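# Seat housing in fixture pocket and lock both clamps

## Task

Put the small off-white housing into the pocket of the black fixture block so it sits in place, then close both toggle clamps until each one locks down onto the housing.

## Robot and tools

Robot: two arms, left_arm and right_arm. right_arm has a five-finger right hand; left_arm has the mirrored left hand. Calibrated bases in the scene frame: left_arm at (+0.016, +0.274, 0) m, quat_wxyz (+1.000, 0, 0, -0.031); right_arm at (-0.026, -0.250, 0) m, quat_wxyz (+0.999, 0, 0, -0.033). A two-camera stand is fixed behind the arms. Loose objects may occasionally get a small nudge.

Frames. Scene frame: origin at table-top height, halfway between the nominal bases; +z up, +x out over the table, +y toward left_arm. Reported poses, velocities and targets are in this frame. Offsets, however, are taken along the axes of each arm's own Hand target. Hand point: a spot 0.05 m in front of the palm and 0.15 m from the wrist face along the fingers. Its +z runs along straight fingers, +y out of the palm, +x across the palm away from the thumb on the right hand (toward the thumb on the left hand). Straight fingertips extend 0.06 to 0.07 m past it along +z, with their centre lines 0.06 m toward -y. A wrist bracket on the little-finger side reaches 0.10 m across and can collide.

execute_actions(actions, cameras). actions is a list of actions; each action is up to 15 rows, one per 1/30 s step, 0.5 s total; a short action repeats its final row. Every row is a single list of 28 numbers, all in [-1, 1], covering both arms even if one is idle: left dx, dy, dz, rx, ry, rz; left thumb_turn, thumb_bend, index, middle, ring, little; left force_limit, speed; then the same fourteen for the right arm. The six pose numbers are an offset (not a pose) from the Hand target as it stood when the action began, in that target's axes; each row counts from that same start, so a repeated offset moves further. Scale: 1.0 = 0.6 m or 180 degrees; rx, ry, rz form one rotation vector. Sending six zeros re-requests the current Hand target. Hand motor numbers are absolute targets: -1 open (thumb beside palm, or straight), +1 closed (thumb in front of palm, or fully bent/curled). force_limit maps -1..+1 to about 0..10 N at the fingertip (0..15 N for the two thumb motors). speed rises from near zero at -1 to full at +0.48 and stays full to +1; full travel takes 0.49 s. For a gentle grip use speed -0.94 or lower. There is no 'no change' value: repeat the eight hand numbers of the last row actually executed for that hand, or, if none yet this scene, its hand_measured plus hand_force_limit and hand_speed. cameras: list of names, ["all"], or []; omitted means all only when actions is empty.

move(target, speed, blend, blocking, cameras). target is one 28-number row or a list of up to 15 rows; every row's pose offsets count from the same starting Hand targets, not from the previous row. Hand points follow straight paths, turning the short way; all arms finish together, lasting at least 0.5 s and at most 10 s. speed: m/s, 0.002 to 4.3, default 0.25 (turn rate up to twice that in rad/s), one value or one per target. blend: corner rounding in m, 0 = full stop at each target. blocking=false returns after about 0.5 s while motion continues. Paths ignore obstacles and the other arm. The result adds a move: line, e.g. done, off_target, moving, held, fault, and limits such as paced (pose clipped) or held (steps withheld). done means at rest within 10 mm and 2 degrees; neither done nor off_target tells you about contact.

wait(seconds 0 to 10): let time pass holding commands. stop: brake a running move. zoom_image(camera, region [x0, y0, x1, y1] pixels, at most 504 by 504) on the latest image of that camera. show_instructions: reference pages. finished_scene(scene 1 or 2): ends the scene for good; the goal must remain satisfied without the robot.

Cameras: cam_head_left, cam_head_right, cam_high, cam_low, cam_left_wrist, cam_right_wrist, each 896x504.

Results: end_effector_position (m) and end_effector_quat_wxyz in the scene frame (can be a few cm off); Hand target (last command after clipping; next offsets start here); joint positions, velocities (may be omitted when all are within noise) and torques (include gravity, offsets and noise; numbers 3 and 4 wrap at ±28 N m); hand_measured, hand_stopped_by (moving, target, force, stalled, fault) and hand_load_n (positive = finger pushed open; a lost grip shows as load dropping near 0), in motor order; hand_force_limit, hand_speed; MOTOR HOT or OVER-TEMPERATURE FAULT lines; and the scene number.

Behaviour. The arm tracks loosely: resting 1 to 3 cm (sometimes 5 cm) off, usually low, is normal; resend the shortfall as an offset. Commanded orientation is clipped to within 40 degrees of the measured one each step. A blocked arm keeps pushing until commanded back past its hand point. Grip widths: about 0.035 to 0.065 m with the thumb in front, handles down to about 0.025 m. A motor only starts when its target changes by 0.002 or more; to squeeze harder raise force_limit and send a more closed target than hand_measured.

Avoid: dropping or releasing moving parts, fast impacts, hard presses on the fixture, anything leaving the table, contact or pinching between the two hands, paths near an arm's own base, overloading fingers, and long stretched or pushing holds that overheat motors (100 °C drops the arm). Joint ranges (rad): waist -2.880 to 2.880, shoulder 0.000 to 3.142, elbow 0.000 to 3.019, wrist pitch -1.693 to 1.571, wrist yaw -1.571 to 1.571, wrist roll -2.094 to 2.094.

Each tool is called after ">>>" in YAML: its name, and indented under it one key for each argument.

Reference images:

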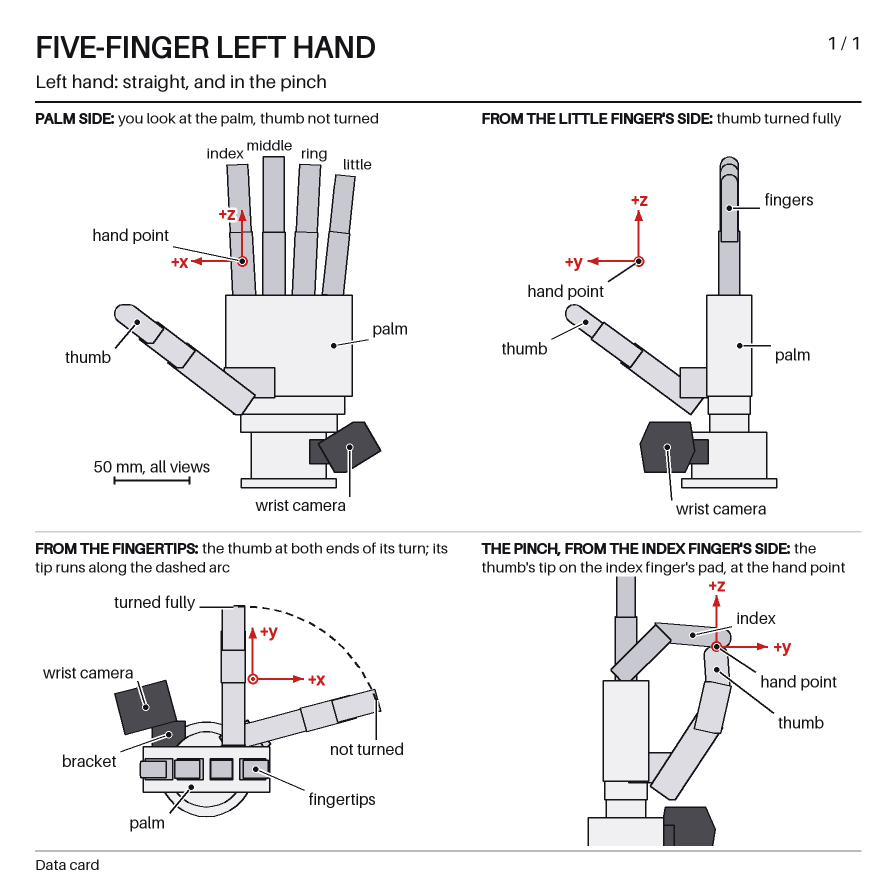

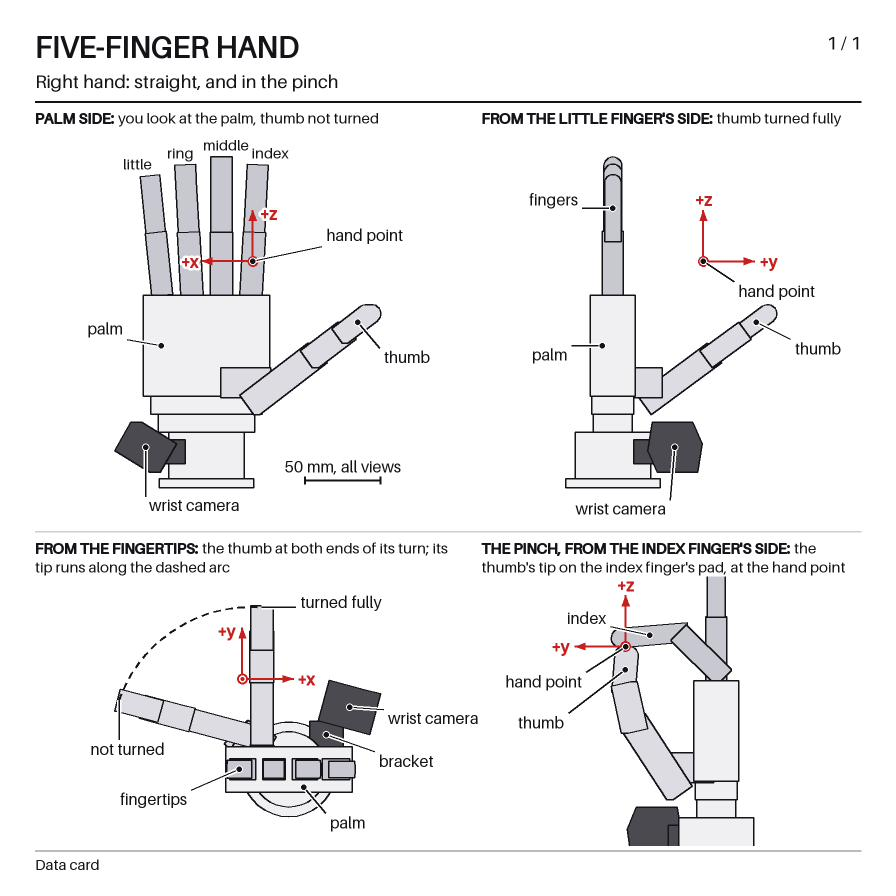

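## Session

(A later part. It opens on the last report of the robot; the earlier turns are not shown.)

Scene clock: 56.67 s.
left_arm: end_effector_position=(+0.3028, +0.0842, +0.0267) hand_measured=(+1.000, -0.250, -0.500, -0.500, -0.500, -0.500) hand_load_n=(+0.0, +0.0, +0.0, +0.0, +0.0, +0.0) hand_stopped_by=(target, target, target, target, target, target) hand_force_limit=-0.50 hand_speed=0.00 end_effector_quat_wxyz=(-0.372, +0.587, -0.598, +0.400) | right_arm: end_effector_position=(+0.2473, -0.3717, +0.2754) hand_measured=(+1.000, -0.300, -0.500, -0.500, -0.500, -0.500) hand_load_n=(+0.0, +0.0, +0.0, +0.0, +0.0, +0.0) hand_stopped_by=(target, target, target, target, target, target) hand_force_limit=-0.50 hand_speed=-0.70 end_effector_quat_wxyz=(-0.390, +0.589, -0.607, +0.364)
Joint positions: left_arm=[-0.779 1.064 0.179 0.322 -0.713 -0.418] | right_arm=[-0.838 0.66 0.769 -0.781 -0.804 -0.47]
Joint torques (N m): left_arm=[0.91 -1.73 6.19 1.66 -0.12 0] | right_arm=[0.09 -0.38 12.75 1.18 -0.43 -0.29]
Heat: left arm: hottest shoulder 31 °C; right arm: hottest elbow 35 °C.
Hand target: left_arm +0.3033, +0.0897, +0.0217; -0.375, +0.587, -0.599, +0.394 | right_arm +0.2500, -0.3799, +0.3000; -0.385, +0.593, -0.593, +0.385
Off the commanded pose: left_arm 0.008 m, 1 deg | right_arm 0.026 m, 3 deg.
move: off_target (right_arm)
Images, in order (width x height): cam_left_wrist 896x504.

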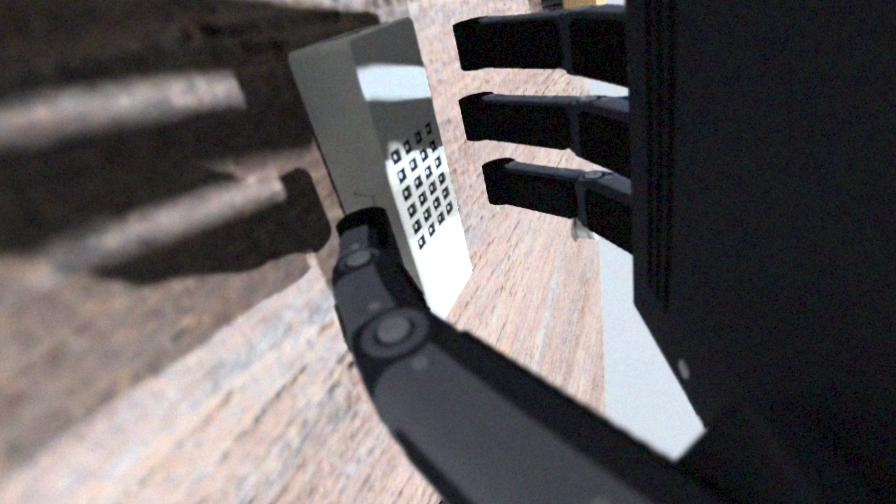

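>>> move:
  target: [0,0.0069,0.0032,0,0,0,1,-0.25,-0.5,-0.5,-0.5,-0.5,-0.5,0,0,0,0,0,0,0,1,-0.3,-0.5,-0.5,-0.5,-0.5,-0.5,-0.7]
  cameras: ["cam_left_wrist"]
  speed: 0.08

>>> zoom_image:
  camera: "cam_left_wrist"
  region: [180, 0, 540, 360]

Scene clock: 65.70 s.
left_arm: end_effector_position=(+0.3028, +0.0842, +0.0219) hand_measured=(+1.000, -0.250, -0.500, -0.500, -0.500, -0.500) hand_load_n=(+0.0, +0.0, +0.0, +0.0, +0.0, +0.0) hand_stopped_by=(target, target, target, target, target, target) hand_force_limit=-0.50 hand_speed=0.00 end_effector_quat_wxyz=(-0.372, +0.587, -0.598, +0.399) | right_arm: end_effector_position=(+0.2473, -0.3717, +0.2754) hand_measured=(+1.000, -0.300, -0.500, -0.500, -0.500, -0.500) hand_load_n=(+0.0, +0.0, -0.5, +0.0, +0.0, +0.0) hand_stopped_by=(target, target, target, target, target, target) hand_force_limit=-0.50 hand_speed=-0.70 end_effector_quat_wxyz=(-0.390, +0.589, -0.607, +0.364)
Joint positions: left_arm=[-0.779 1.092 0.173 0.356 -0.713 -0.418] | right_arm=[-0.838 0.66 0.769 -0.781 -0.804 -0.47]
Joint torques (N m): left_arm=[0.97 -2.08 6 1.72 -0.1 0] | right_arm=[0.03 -0.5 12.71 1.21 -0.44 -0.29]
Heat: left arm: hottest shoulder 31 °C; right arm: hottest elbow 36 °C.
Hand target: left_arm +0.3033, +0.0897, +0.0171; -0.375, +0.587, -0.599, +0.394 | right_arm +0.2500, -0.3799, +0.3000; -0.385, +0.593, -0.593, +0.385
Off the commanded pose: left_arm 0.007 m, 1 deg | right_arm 0.026 m, 3 deg.
move: off_target (right_arm)
Images, in order (width x height): cam_left_wrist 896x504.

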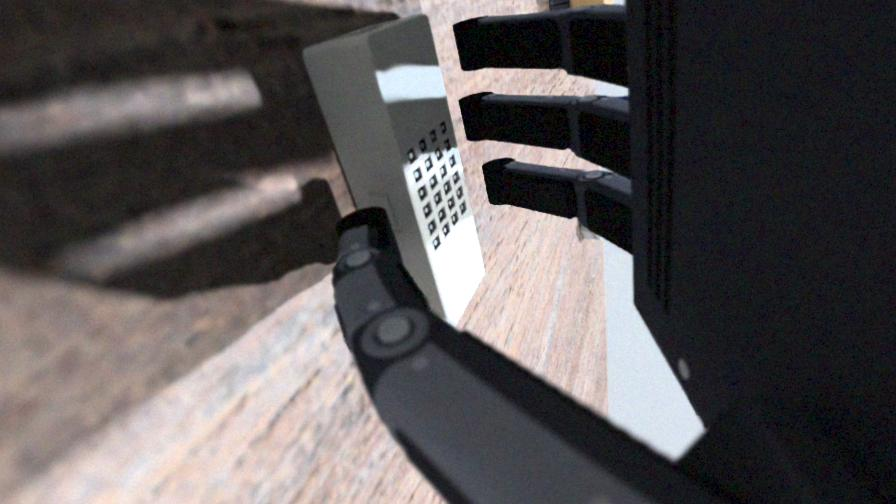

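Scaled by 1.400 from the camera's 896x504 image, which has a finer 1280x720 frame.

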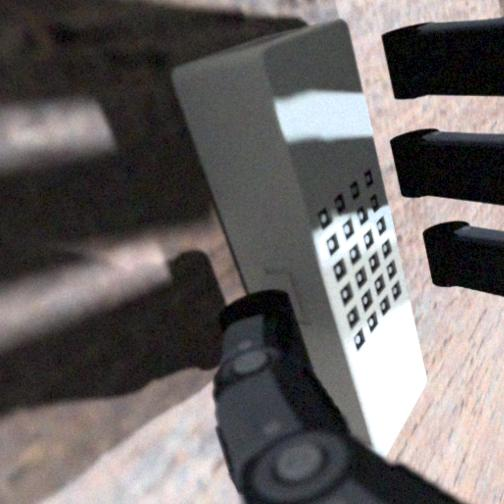

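>>> move:
  target: [0,0,0,0,0,0,1,-0.25,0.4,0.4,0.4,-0.5,-0.5,-0.8,0,0,0,0,0,0,1,-0.3,-0.5,-0.5,-0.5,-0.5,-0.5,-0.7]
  cameras: ["cam_left_wrist"]
  speed: 0.08

>>> zoom_image:
  camera: "cam_left_wrist"
  region: [180, 0, 540, 360]

Scene clock: 66.77 s.
left_arm: end_effector_position=(+0.3038, +0.0835, +0.0232) hand_measured=(+1.000, -0.252, -0.132, -0.116, -0.114, -0.500) hand_load_n=(+5.0, +9.5, +0.5, +10.0, +4.0, +0.0) hand_stopped_by=(target, target, force, force, force, target) hand_force_limit=-0.50 hand_speed=-0.80 end_effector_quat_wxyz=(-0.372, +0.587, -0.596, +0.402) | right_arm: end_effector_position=(+0.2473, -0.3717, +0.2754) hand_measured=(+1.000, -0.300, -0.500, -0.500, -0.500, -0.500) hand_load_n=(+0.0, +0.0, +0.0, +0.0, +0.0, +0.0) hand_stopped_by=(target, target, target, target, target, target) hand_force_limit=-0.50 hand_speed=-0.70 end_effector_quat_wxyz=(-0.390, +0.589, -0.607, +0.364)
Joint positions: left_arm=[-0.778 1.092 0.173 0.364 -0.712 -0.417] | right_arm=[-0.838 0.66 0.769 -0.781 -0.804 -0.47]
Joint torques (N m): left_arm=[1.08 -2.02 6.02 1.4 -0.11 -0.02] | right_arm=[0.09 -0.38 12.74 1.22 -0.44 -0.3]
Heat: left arm: hottest shoulder 31 °C; right arm: hottest elbow 36 °C.
Hand target: left_arm +0.3033, +0.0896, +0.0171; -0.375, +0.587, -0.599, +0.394 | right_arm +0.2500, -0.3799, +0.3000; -0.385, +0.593, -0.593, +0.385
Off the commanded pose: left_arm 0.009 m, 1 deg | right_arm 0.026 m, 3 deg.
move: off_target (right_arm)
Images, in order (width x height): cam_left_wrist 896x504.

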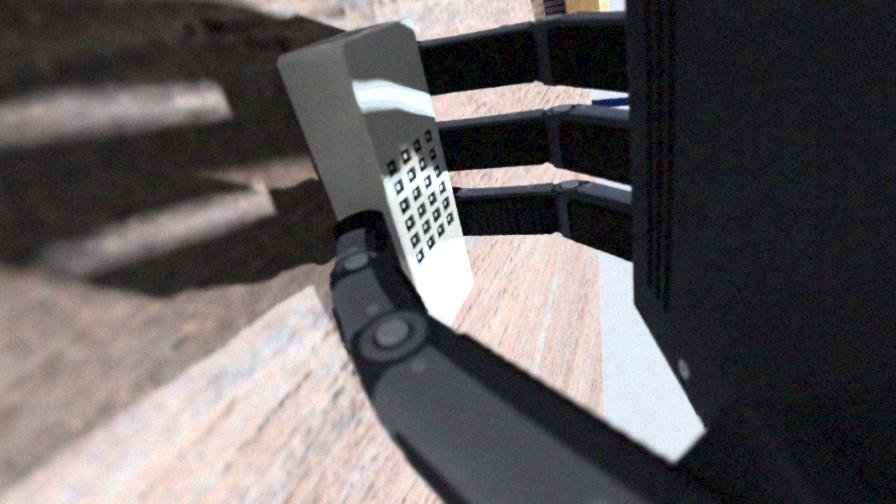

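Scaled by 1.400 from the camera's 896x504 image, which has a finer 1280x720 frame.

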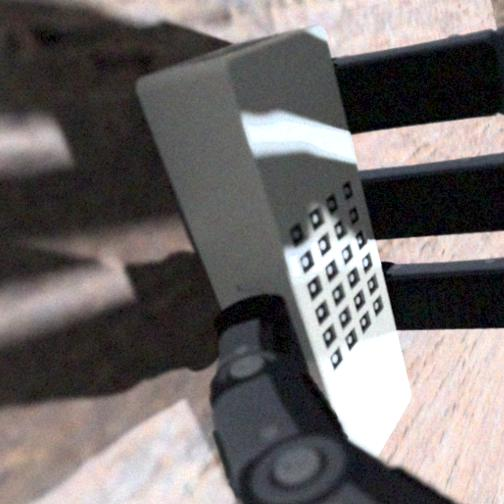

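>>> move:
  target:
    - [0,0,0,0,0,0,1,-0.25,0.43,0.4,0.4,-0.5,-0.5,-0.8,0,0,0,0,0,0,1,-0.3,-0.5,-0.5,-0.5,-0.5,-0.5,-0.7]
    - [0.0044,-0.3041,-0.1356,0,0,0,1,-0.25,0.43,0.4,0.4,-0.5,-0.5,-0.8,0,0,0,0,0,0,1,-0.3,-0.5,-0.5,-0.5,-0.5,-0.5,-0.7]
  cameras: ["cam_left_wrist", "cam_head_left"]
  speed: 0.12

>>> zoom_image:
  camera: "cam_left_wrist"
  region: [180, 0, 540, 360]

Scene clock: 70.10 s.
left_arm: end_effector_position=(+0.2936, +0.0968, +0.1803) hand_measured=(+1.000, -0.252, -0.118, -0.116, -0.114, -0.500) hand_load_n=(+3.0, +14.5, +6.0, +7.5, +4.5, +0.0) hand_stopped_by=(target, target, force, force, force, target) hand_force_limit=-0.50 hand_speed=-0.80 end_effector_quat_wxyz=(-0.375, +0.583, -0.619, +0.369) | right_arm: end_effector_position=(+0.2473, -0.3717, +0.2754) hand_measured=(+1.000, -0.300, -0.500, -0.500, -0.500, -0.500) hand_load_n=(+0.0, +0.0, +0.0, +0.0, +0.0, +0.0) hand_stopped_by=(target, target, target, target, target, target) hand_force_limit=-0.50 hand_speed=-0.70 end_effector_quat_wxyz=(-0.390, +0.589, -0.607, +0.364)
Joint positions: left_arm=[-0.773 0.634 0.518 -0.512 -0.709 -0.403] | right_arm=[-0.838 0.66 0.769 -0.781 -0.804 -0.47]
Joint torques (N m): left_arm=[0.79 -1.26 14.84 0.58 -0.32 -0.13] | right_arm=[-0.03 -0.32 12.71 1.18 -0.44 -0.3]
Heat: left arm: hottest shoulder 31 °C; right arm: hottest elbow 36 °C.
Hand target: left_arm +0.3033, +0.0897, +0.2167; -0.375, +0.587, -0.599, +0.394 | right_arm +0.2500, -0.3799, +0.3000; -0.385, +0.593, -0.593, +0.385
Off the commanded pose: left_arm 0.038 m, 4 deg | right_arm 0.026 m, 3 deg.
move: off_target (left_arm, right_arm)
Images, in order (width x height): cam_head_left 896x504, cam_left_wrist 896x504.

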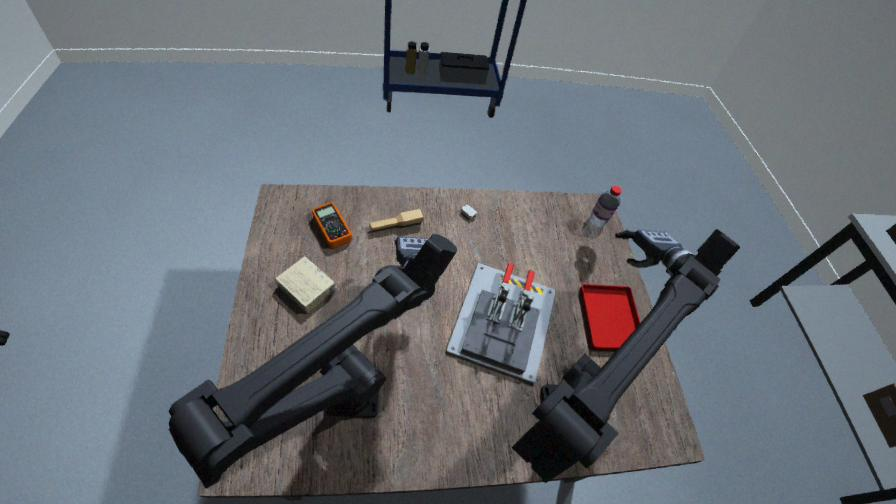

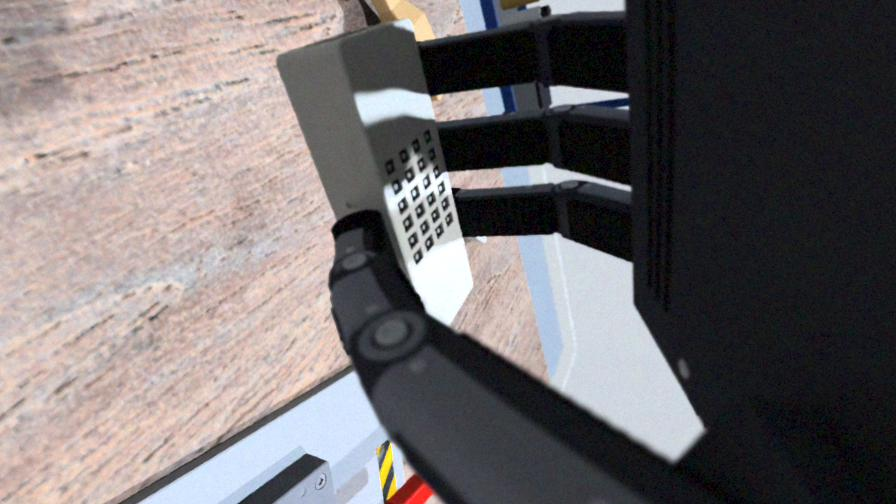

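Scaled by 1.400 from the camera's 896x504 image, which has a finer 1280x720 frame.

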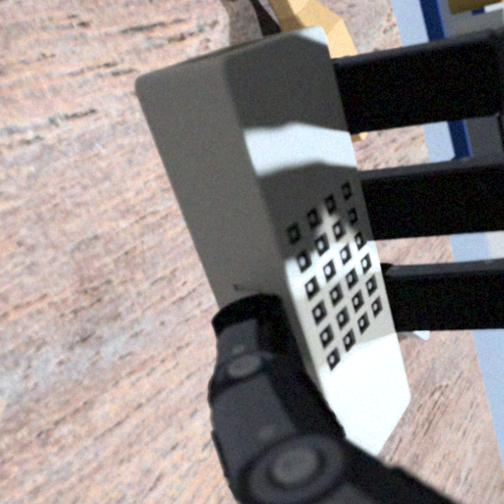

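>>> move:
  target:
    - [0.0755,0.03,-0.2815,0,0.05,0.019,1,-0.25,0.43,0.4,0.4,-0.5,-0.5,-0.8,-0.2167,-0.0543,0.1218,0,0,0,1,-0.3,-0.5,-0.5,-0.5,-0.5,-0.5,-0.7]
    - [0.3572,0.1077,-0.2835,0.0004,0.0992,0.0386,1,-0.25,0.43,0.4,0.4,-0.5,-0.5,-0.8,-0.2167,-0.0543,0.1218,0,0,0,1,-0.3,-0.5,-0.5,-0.5,-0.5,-0.5,-0.7]
  cameras: ["all"]
  blend: 0.03
  speed: 0.2

>>> zoom_image:
  camera: "cam_left_wrist"
  region: [100, 0, 500, 400]

Scene clock: 74.47 s.
left_arm: end_effector_position=(+0.1148, -0.1008, +0.2052) hand_measured=(+1.000, -0.252, -0.118, -0.116, -0.114, -0.500) hand_load_n=(+3.0, +14.5, +5.5, +7.5, +4.0, +0.0) hand_stopped_by=(target, target, force, force, force, target) hand_force_limit=-0.50 hand_speed=-0.80 end_effector_quat_wxyz=(+0.316, -0.471, +0.695, -0.441) | right_arm: end_effector_position=(+0.3238, -0.2527, +0.2896) hand_measured=(+1.000, -0.300, -0.500, -0.500, -0.500, -0.500) hand_load_n=(+0.0, +0.0, +0.0, +0.0, +0.0, +0.0) hand_stopped_by=(target, target, target, target, target, target) hand_force_limit=-0.50 hand_speed=-0.70 end_effector_quat_wxyz=(-0.374, +0.600, -0.597, +0.379)
Joint positions: left_arm=[-1.622 1.044 0.817 -0.859 -1.087 -1.008] | right_arm=[-0.094 0.639 0.769 -0.583 -0.141 -0.077]
Joint torques (N m): left_arm=[0.5 -4.78 13.63 1.02 -0.53 0.03] | right_arm=[1.55 -0.44 10.11 2.81 0.16 0.05]
Heat: left arm: hottest shoulder 31 °C; right arm: hottest elbow 36 °C.
Hand target: left_arm +0.1157, -0.1193, +0.2301; +0.301, -0.482, +0.684, -0.457 | right_arm +0.3301, -0.2498, +0.3001; -0.385, +0.593, -0.593, +0.385
Off the commanded pose: left_arm 0.031 m, 3 deg | right_arm 0.012 m, 2 deg.
move: off_target (left_arm, right_arm)

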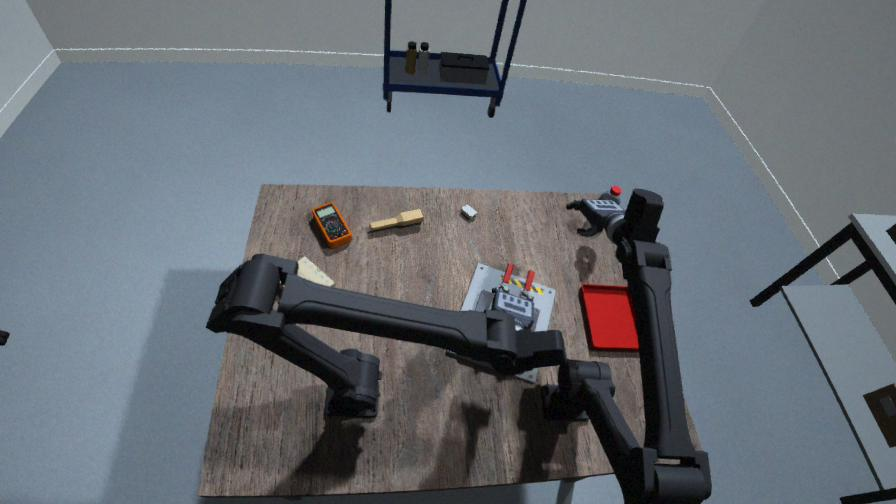

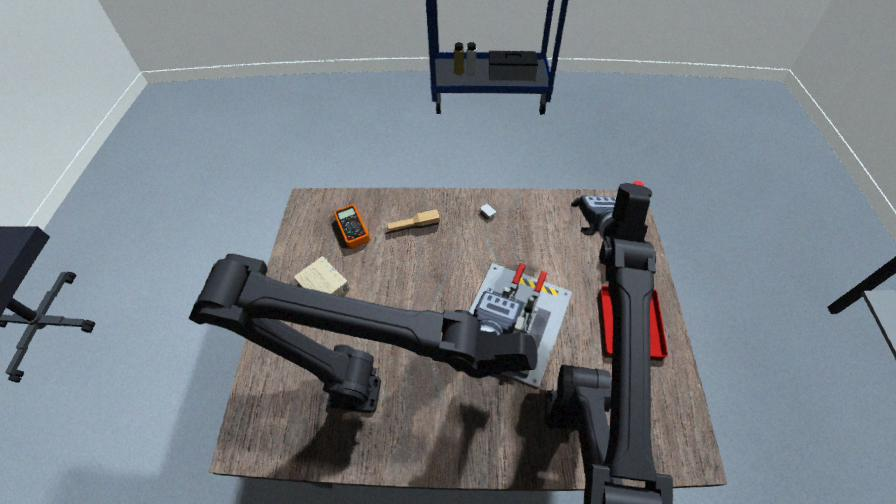

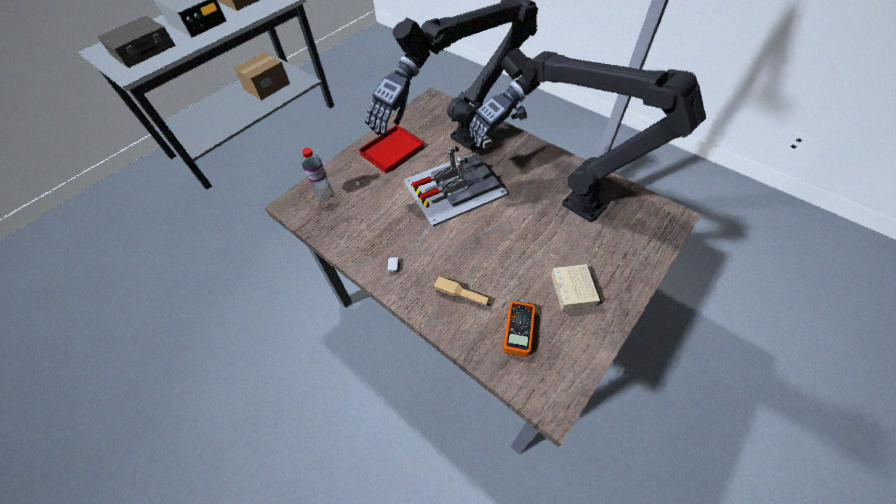

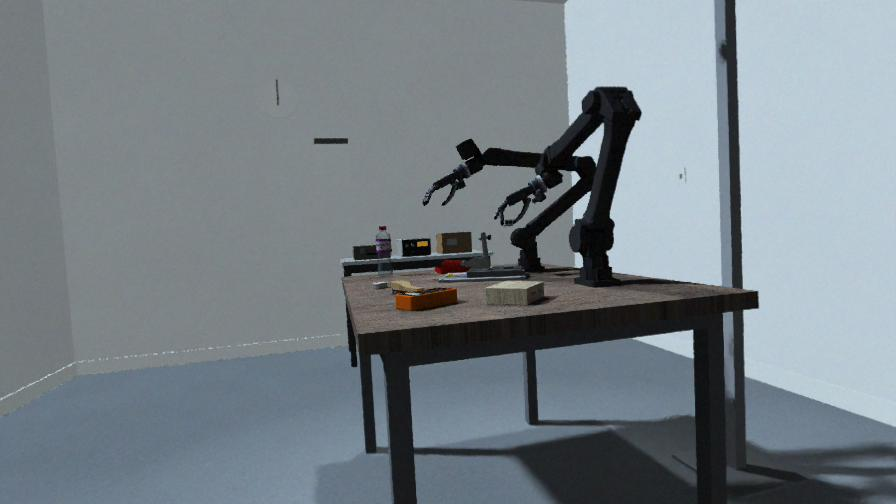

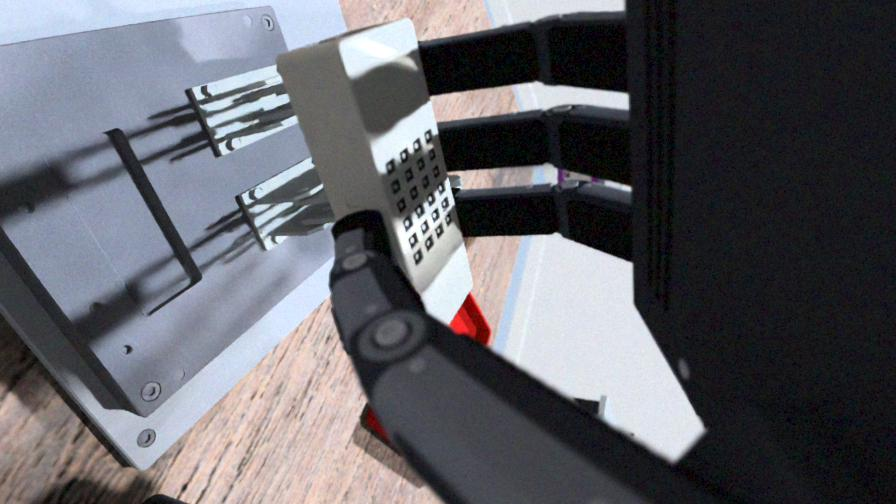

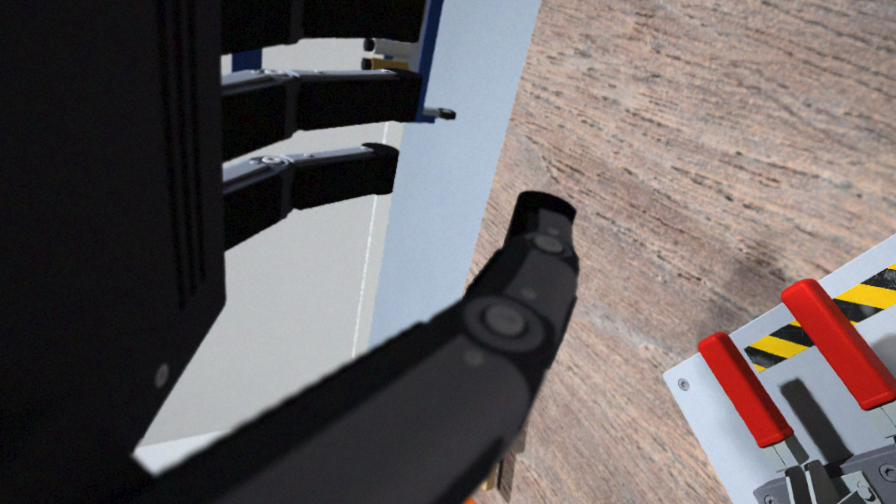

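Scaled by 1.260 from the camera's 896x504 image, which has a finer 1280x720 frame.

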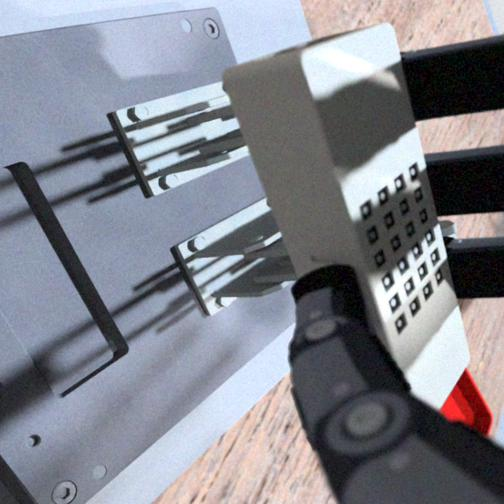

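>>> zoom_image:
  camera: "cam_left_wrist"
  region: [0, 100, 260, 360]

>>> zoom_image:
  camera: "cam_head_left"
  region: [440, 230, 600, 400]

Scaled by 1.938 from the camera's 896x504 image, which has a finer 1280x720 frame.

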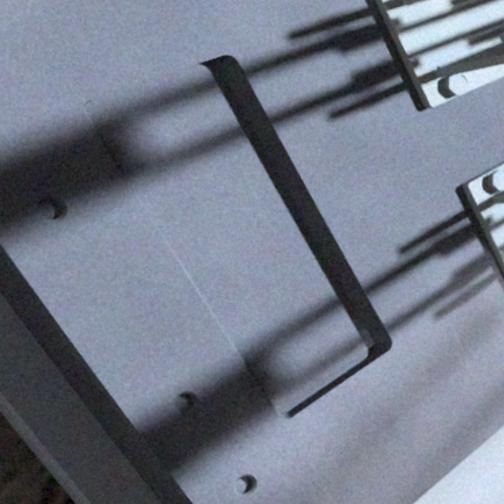

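Scaled by 2.965 from the camera's 896x504 image, which has a finer 1280x720 frame.

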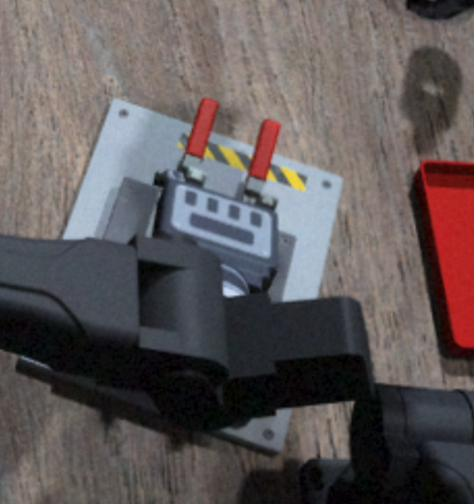

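>>> move:
  target: [-0.0088,0.2258,0.107,-0.0009,0.028,0.0122,1,-0.25,0.43,0.4,0.4,-0.5,-0.5,-0.8,0,0,0,0,0,0,1,-0.3,-0.5,-0.5,-0.5,-0.5,-0.5,-0.7]
  cameras: ["cam_left_wrist", "cam_high", "cam_head_left"]
  speed: 0.12

>>> zoom_image:
  camera: "cam_left_wrist"
  region: [100, 0, 500, 400]

>>> zoom_image:
  camera: "cam_high"
  region: [395, 110, 535, 230]

Scene clock: 78.17 s.
left_arm: end_effector_position=(+0.1154, -0.1230, +0.0868) hand_measured=(+1.000, -0.252, -0.118, -0.116, -0.114, -0.500) hand_load_n=(+2.5, +14.5, +5.5, +7.0, +4.0, +0.0) hand_stopped_by=(target, target, force, force, force, target) hand_force_limit=-0.50 hand_speed=-0.80 end_effector_quat_wxyz=(+0.274, -0.449, +0.705, -0.476) | right_arm: end_effector_position=(+0.3238, -0.2527, +0.2896) hand_measured=(+1.000, -0.300, -0.500, -0.500, -0.500, -0.500) hand_load_n=(+0.0, +0.0, +0.0, +0.0, +0.0, +0.0) hand_stopped_by=(target, target, target, target, target, target) hand_force_limit=-0.50 hand_speed=-0.70 end_effector_quat_wxyz=(-0.374, +0.600, -0.597, +0.379)
Joint positions: left_arm=[-1.584 1.193 0.529 -0.164 -1.003 -0.788] | right_arm=[-0.094 0.639 0.769 -0.583 -0.141 -0.077]
Joint torques (N m): left_arm=[0.79 -5.36 7.02 1.35 -0.39 0.01] | right_arm=[1.44 -0.44 10.11 2.76 0.16 0.05]
Heat: left arm: hottest shoulder 31 °C; right arm: hottest elbow 36 °C.
Hand target: left_arm +0.1205, -0.1199, +0.0801; +0.279, -0.448, +0.706, -0.471 | right_arm +0.3301, -0.2498, +0.3001; -0.385, +0.593, -0.593, +0.385
Off the commanded pose: left_arm 0.009 m, 1 deg | right_arm 0.013 m, 2 deg.
move: off_target (right_arm)
Images, in order (width x height): cam_head_left 896x504, cam_high 896x504, cam_left_wrist 896x504.

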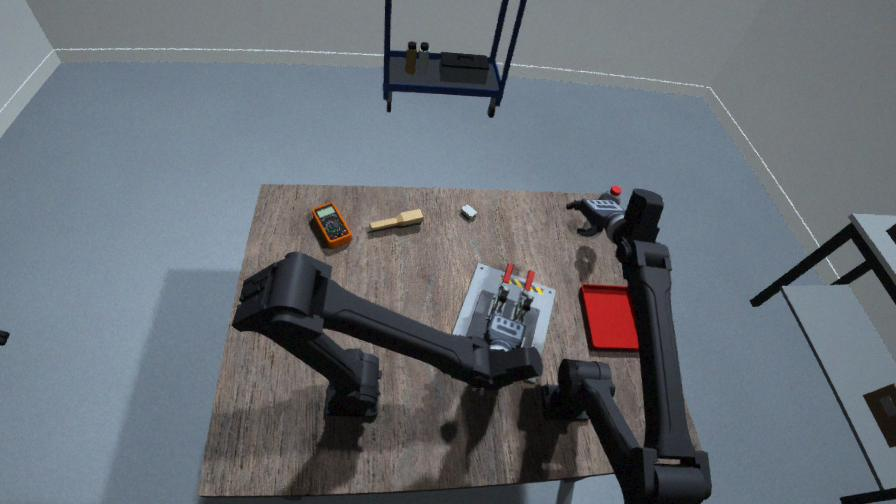

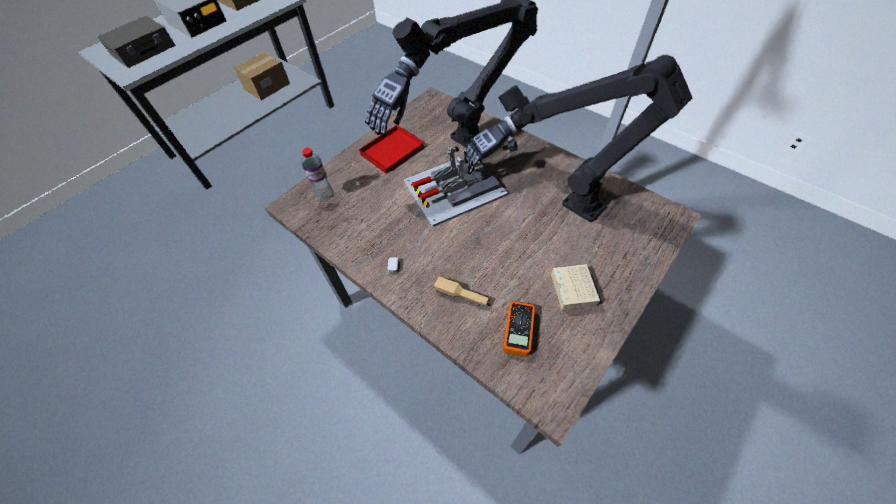

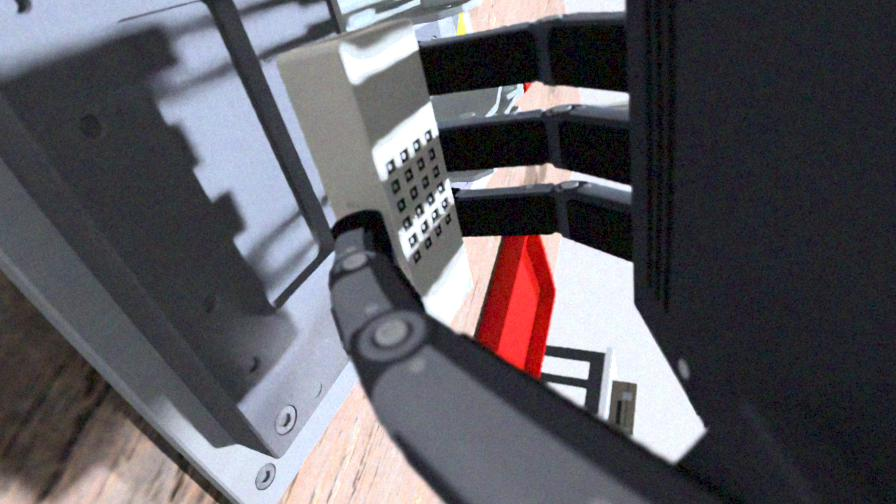

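Scaled by 1.260 from the camera's 896x504 image, which has a finer 1280x720 frame.

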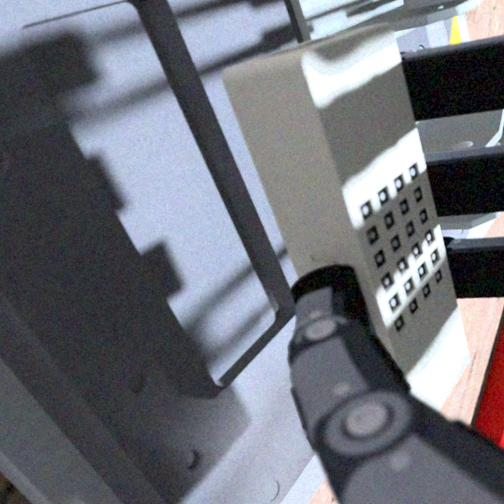

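Scaled by 3.600 from the camera's 896x504 image, which has a finer 1280x720 frame.

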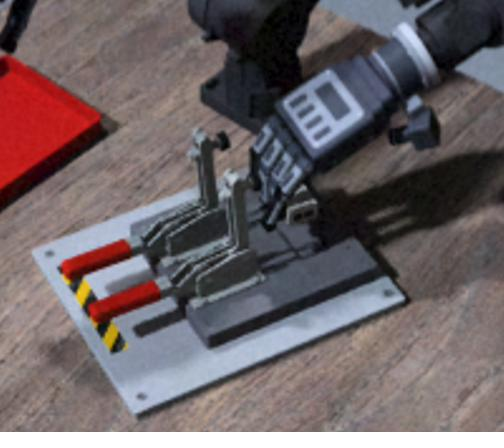

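>>> move:
  target: [-0.0218,0.031,0.0027,0,0,0,1,-0.25,0.43,0.4,0.4,-0.5,-0.5,-0.8,0,0,0,0,0,0,1,-0.3,-0.5,-0.5,-0.5,-0.5,-0.5,-0.7]
  cameras: ["cam_left_wrist"]
  speed: 0.08

>>> zoom_image:
  camera: "cam_left_wrist"
  region: [120, 0, 480, 360]

Scene clock: 80.63 s.
left_arm: end_effector_position=(+0.1165, -0.1088, +0.0683) hand_measured=(+1.000, -0.252, -0.118, -0.116, -0.114, -0.500) hand_load_n=(+2.5, +14.5, +6.0, +7.0, +4.0, +0.0) hand_stopped_by=(target, target, force, force, force, target) hand_force_limit=-0.50 hand_speed=-0.80 end_effector_quat_wxyz=(+0.274, -0.448, +0.705, -0.476) | right_arm: end_effector_position=(+0.3238, -0.2527, +0.2896) hand_measured=(+1.000, -0.300, -0.500, -0.500, -0.500, -0.500) hand_load_n=(+0.0, +0.0, +0.0, +0.0, +0.0, +0.0) hand_stopped_by=(target, target, target, target, target, target) hand_force_limit=-0.50 hand_speed=-0.70 end_effector_quat_wxyz=(-0.374, +0.600, -0.597, +0.379)
Joint positions: left_arm=[-1.584 1.198 0.471 -0.103 -1.003 -0.788] | right_arm=[-0.094 0.639 0.769 -0.583 -0.141 -0.077]
Joint velocities: left_arm=[within noise] | right_arm=[-0.005 0.005 -0.002 0.007 0.183 0.139]
Joint torques (N m): left_arm=[0.67 -4.84 6.84 1.22 -0.46 -0.02] | right_arm=[1.44 -0.38 10.13 2.77 0.16 0.06]
Heat: left arm: hottest shoulder 31 °C; right arm: hottest elbow 36 °C.
Hand target: left_arm +0.1207, -0.1059, +0.0619; +0.279, -0.448, +0.706, -0.471 | right_arm +0.3301, -0.2498, +0.3001; -0.385, +0.593, -0.593, +0.385
Off the commanded pose: left_arm 0.008 m, 1 deg | right_arm 0.013 m, 2 deg.
move: off_target (right_arm)
Images, in order (width x height): cam_left_wrist 896x504.

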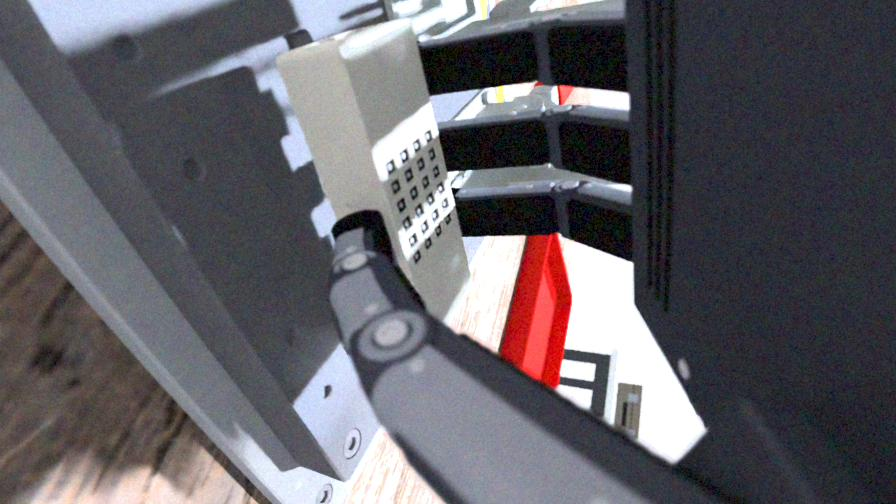

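Scaled by 1.400 from the camera's 896x504 image, which has a finer 1280x720 frame.

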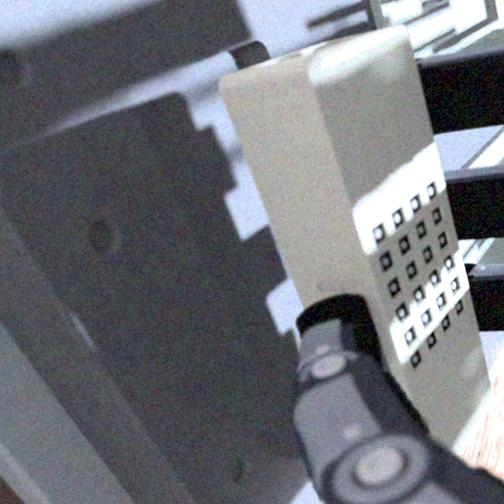

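>>> zoom_image:
  camera: "cam_left_wrist"
  region: [230, 0, 370, 140]

>>> zoom_image:
  camera: "cam_left_wrist"
  region: [240, 140, 400, 300]

Scaled by 3.600 from the camera's 896x504 image, which has a finer 1280x720 frame.

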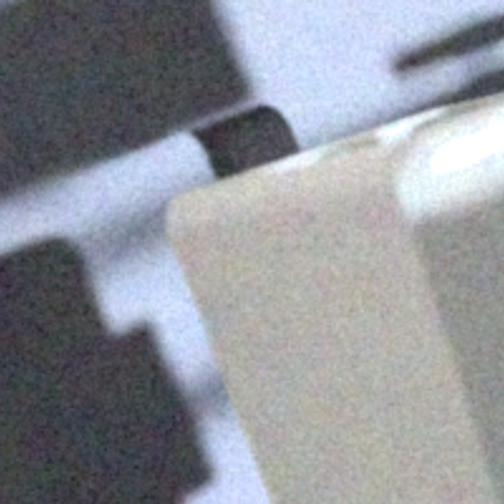

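Scaled by 3.150 from the camera's 896x504 image, which has a finer 1280x720 frame.

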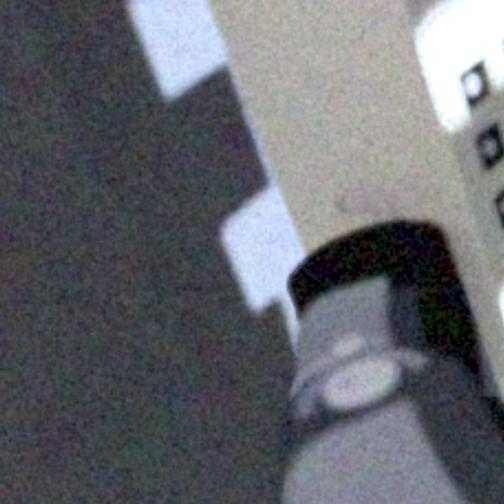

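>>> move:
  target: [-0.0042,0.0093,-0.0005,0,0,0,1,-0.25,0.43,0.4,0.4,-0.5,-0.5,-0.8,0,0,0,0,0,0,1,-0.3,-0.5,-0.5,-0.5,-0.5,-0.5,-0.7]
  cameras: ["cam_left_wrist"]
  speed: 0.08

>>> zoom_image:
  camera: "cam_left_wrist"
  region: [230, 0, 370, 140]

>>> zoom_image:
  camera: "cam_left_wrist"
  region: [120, 0, 480, 360]

Scene clock: 82.77 s.
left_arm: end_effector_position=(+0.1168, -0.1053, +0.0628) hand_measured=(+1.000, -0.252, -0.118, -0.116, -0.114, -0.500) hand_load_n=(+2.5, +14.5, +5.5, +7.5, +4.0, +0.0) hand_stopped_by=(target, target, force, force, force, target) hand_force_limit=-0.50 hand_speed=-0.80 end_effector_quat_wxyz=(+0.275, -0.447, +0.707, -0.474) | right_arm: end_effector_position=(+0.3238, -0.2527, +0.2896) hand_measured=(+1.000, -0.300, -0.500, -0.500, -0.500, -0.500) hand_load_n=(+0.0, +0.0, +0.0, +0.0, +0.0, +0.0) hand_stopped_by=(target, target, target, target, target, target) hand_force_limit=-0.50 hand_speed=-0.70 end_effector_quat_wxyz=(-0.374, +0.600, -0.597, +0.379)
Joint positions: left_arm=[-1.584 1.203 0.458 -0.09 -1.003 -0.788] | right_arm=[-0.094 0.639 0.769 -0.583 -0.141 -0.077]
Joint torques (N m): left_arm=[0.32 -4.54 6.68 1.18 -0.6 -0.09] | right_arm=[1.49 -0.44 10.09 2.78 0.17 0.06]
Heat: left arm: hottest shoulder 31 °C; right arm: hottest elbow 37 °C.
Hand target: left_arm +0.1195, -0.1029, +0.0571; +0.279, -0.449, +0.706, -0.471 | right_arm +0.3301, -0.2498, +0.3001; -0.385, +0.593, -0.593, +0.385
Off the commanded pose: left_arm 0.007 m, 1 deg | right_arm 0.013 m, 2 deg.
move: off_target (right_arm)
Images, in order (width x height): cam_left_wrist 896x504.

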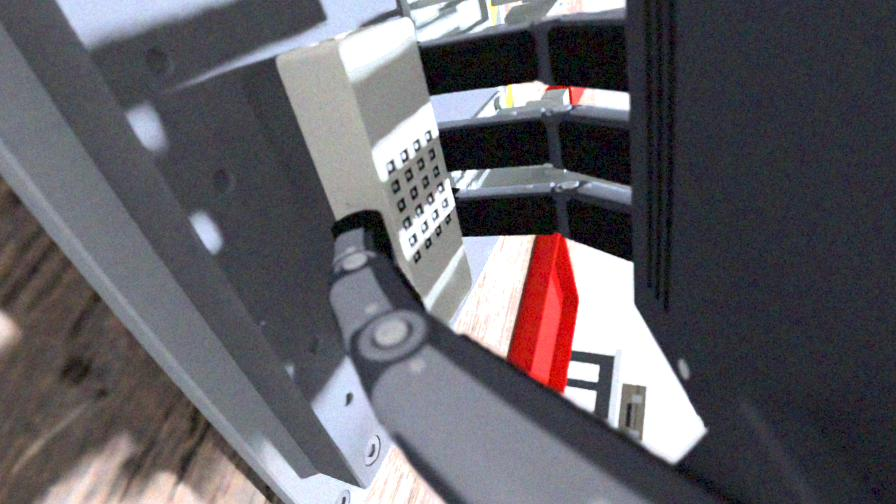

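Scaled by 3.600 from the camera's 896x504 image, which has a finer 1280x720 frame.

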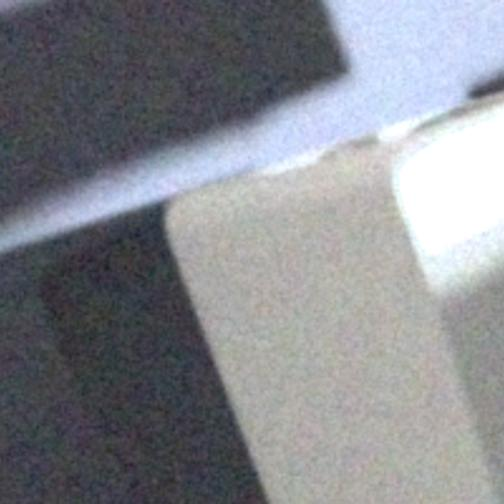

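Scaled by 1.400 from the camera's 896x504 image, which has a finer 1280x720 frame.

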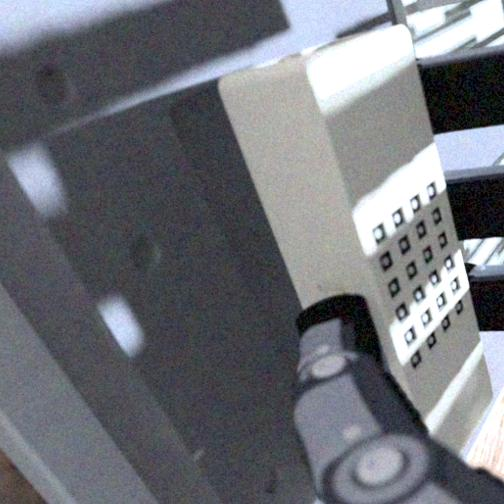

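>>> zoom_image:
  camera: "cam_left_wrist"
  region: [200, 40, 340, 180]

>>> zoom_image:
  camera: "cam_left_wrist"
  region: [200, 40, 480, 320]

Scaled by 3.600 from the camera's 896x504 image, which has a finer 1280x720 frame.

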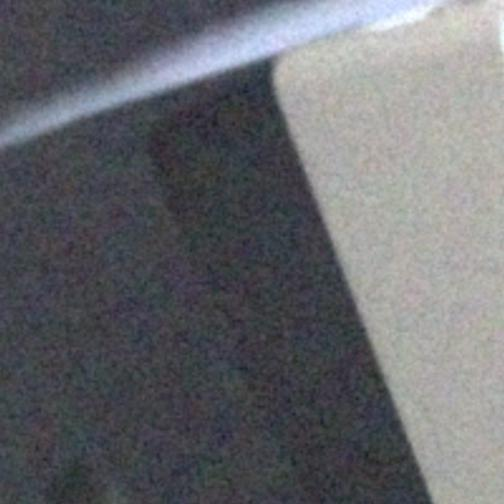

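Scaled by 1.800 from the camera's 896x504 image, which has a finer 1280x720 frame.

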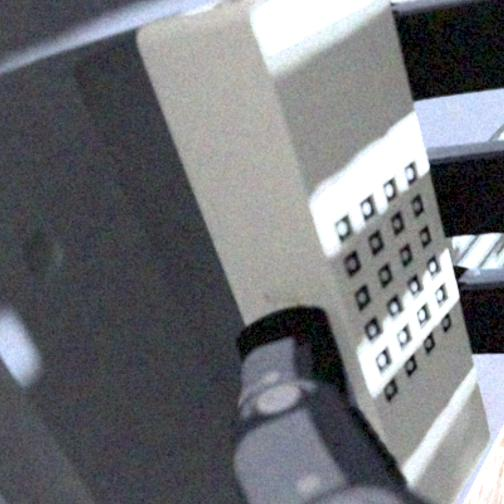

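>>> zoom_image:
  camera: "cam_left_wrist"
  region: [220, 60, 320, 160]

>>> zoom_image:
  camera: "cam_left_wrist"
  region: [240, 150, 380, 380]

Scaled by 5.040 from the camera's 896x504 image, which has a finer 1280x720 frame.

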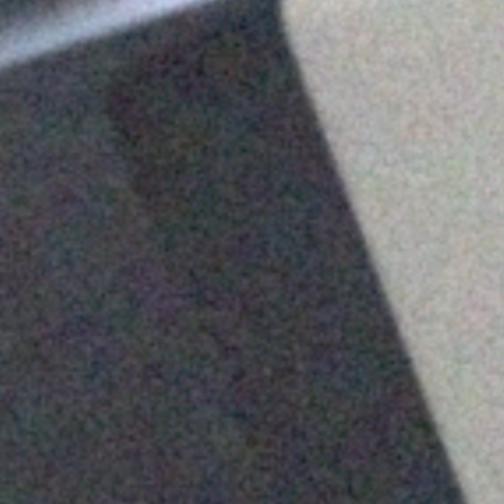

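Scaled by 2.191 from the camera's 896x504 image, which has a finer 1280x720 frame.

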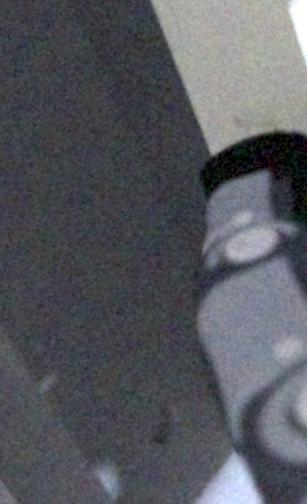

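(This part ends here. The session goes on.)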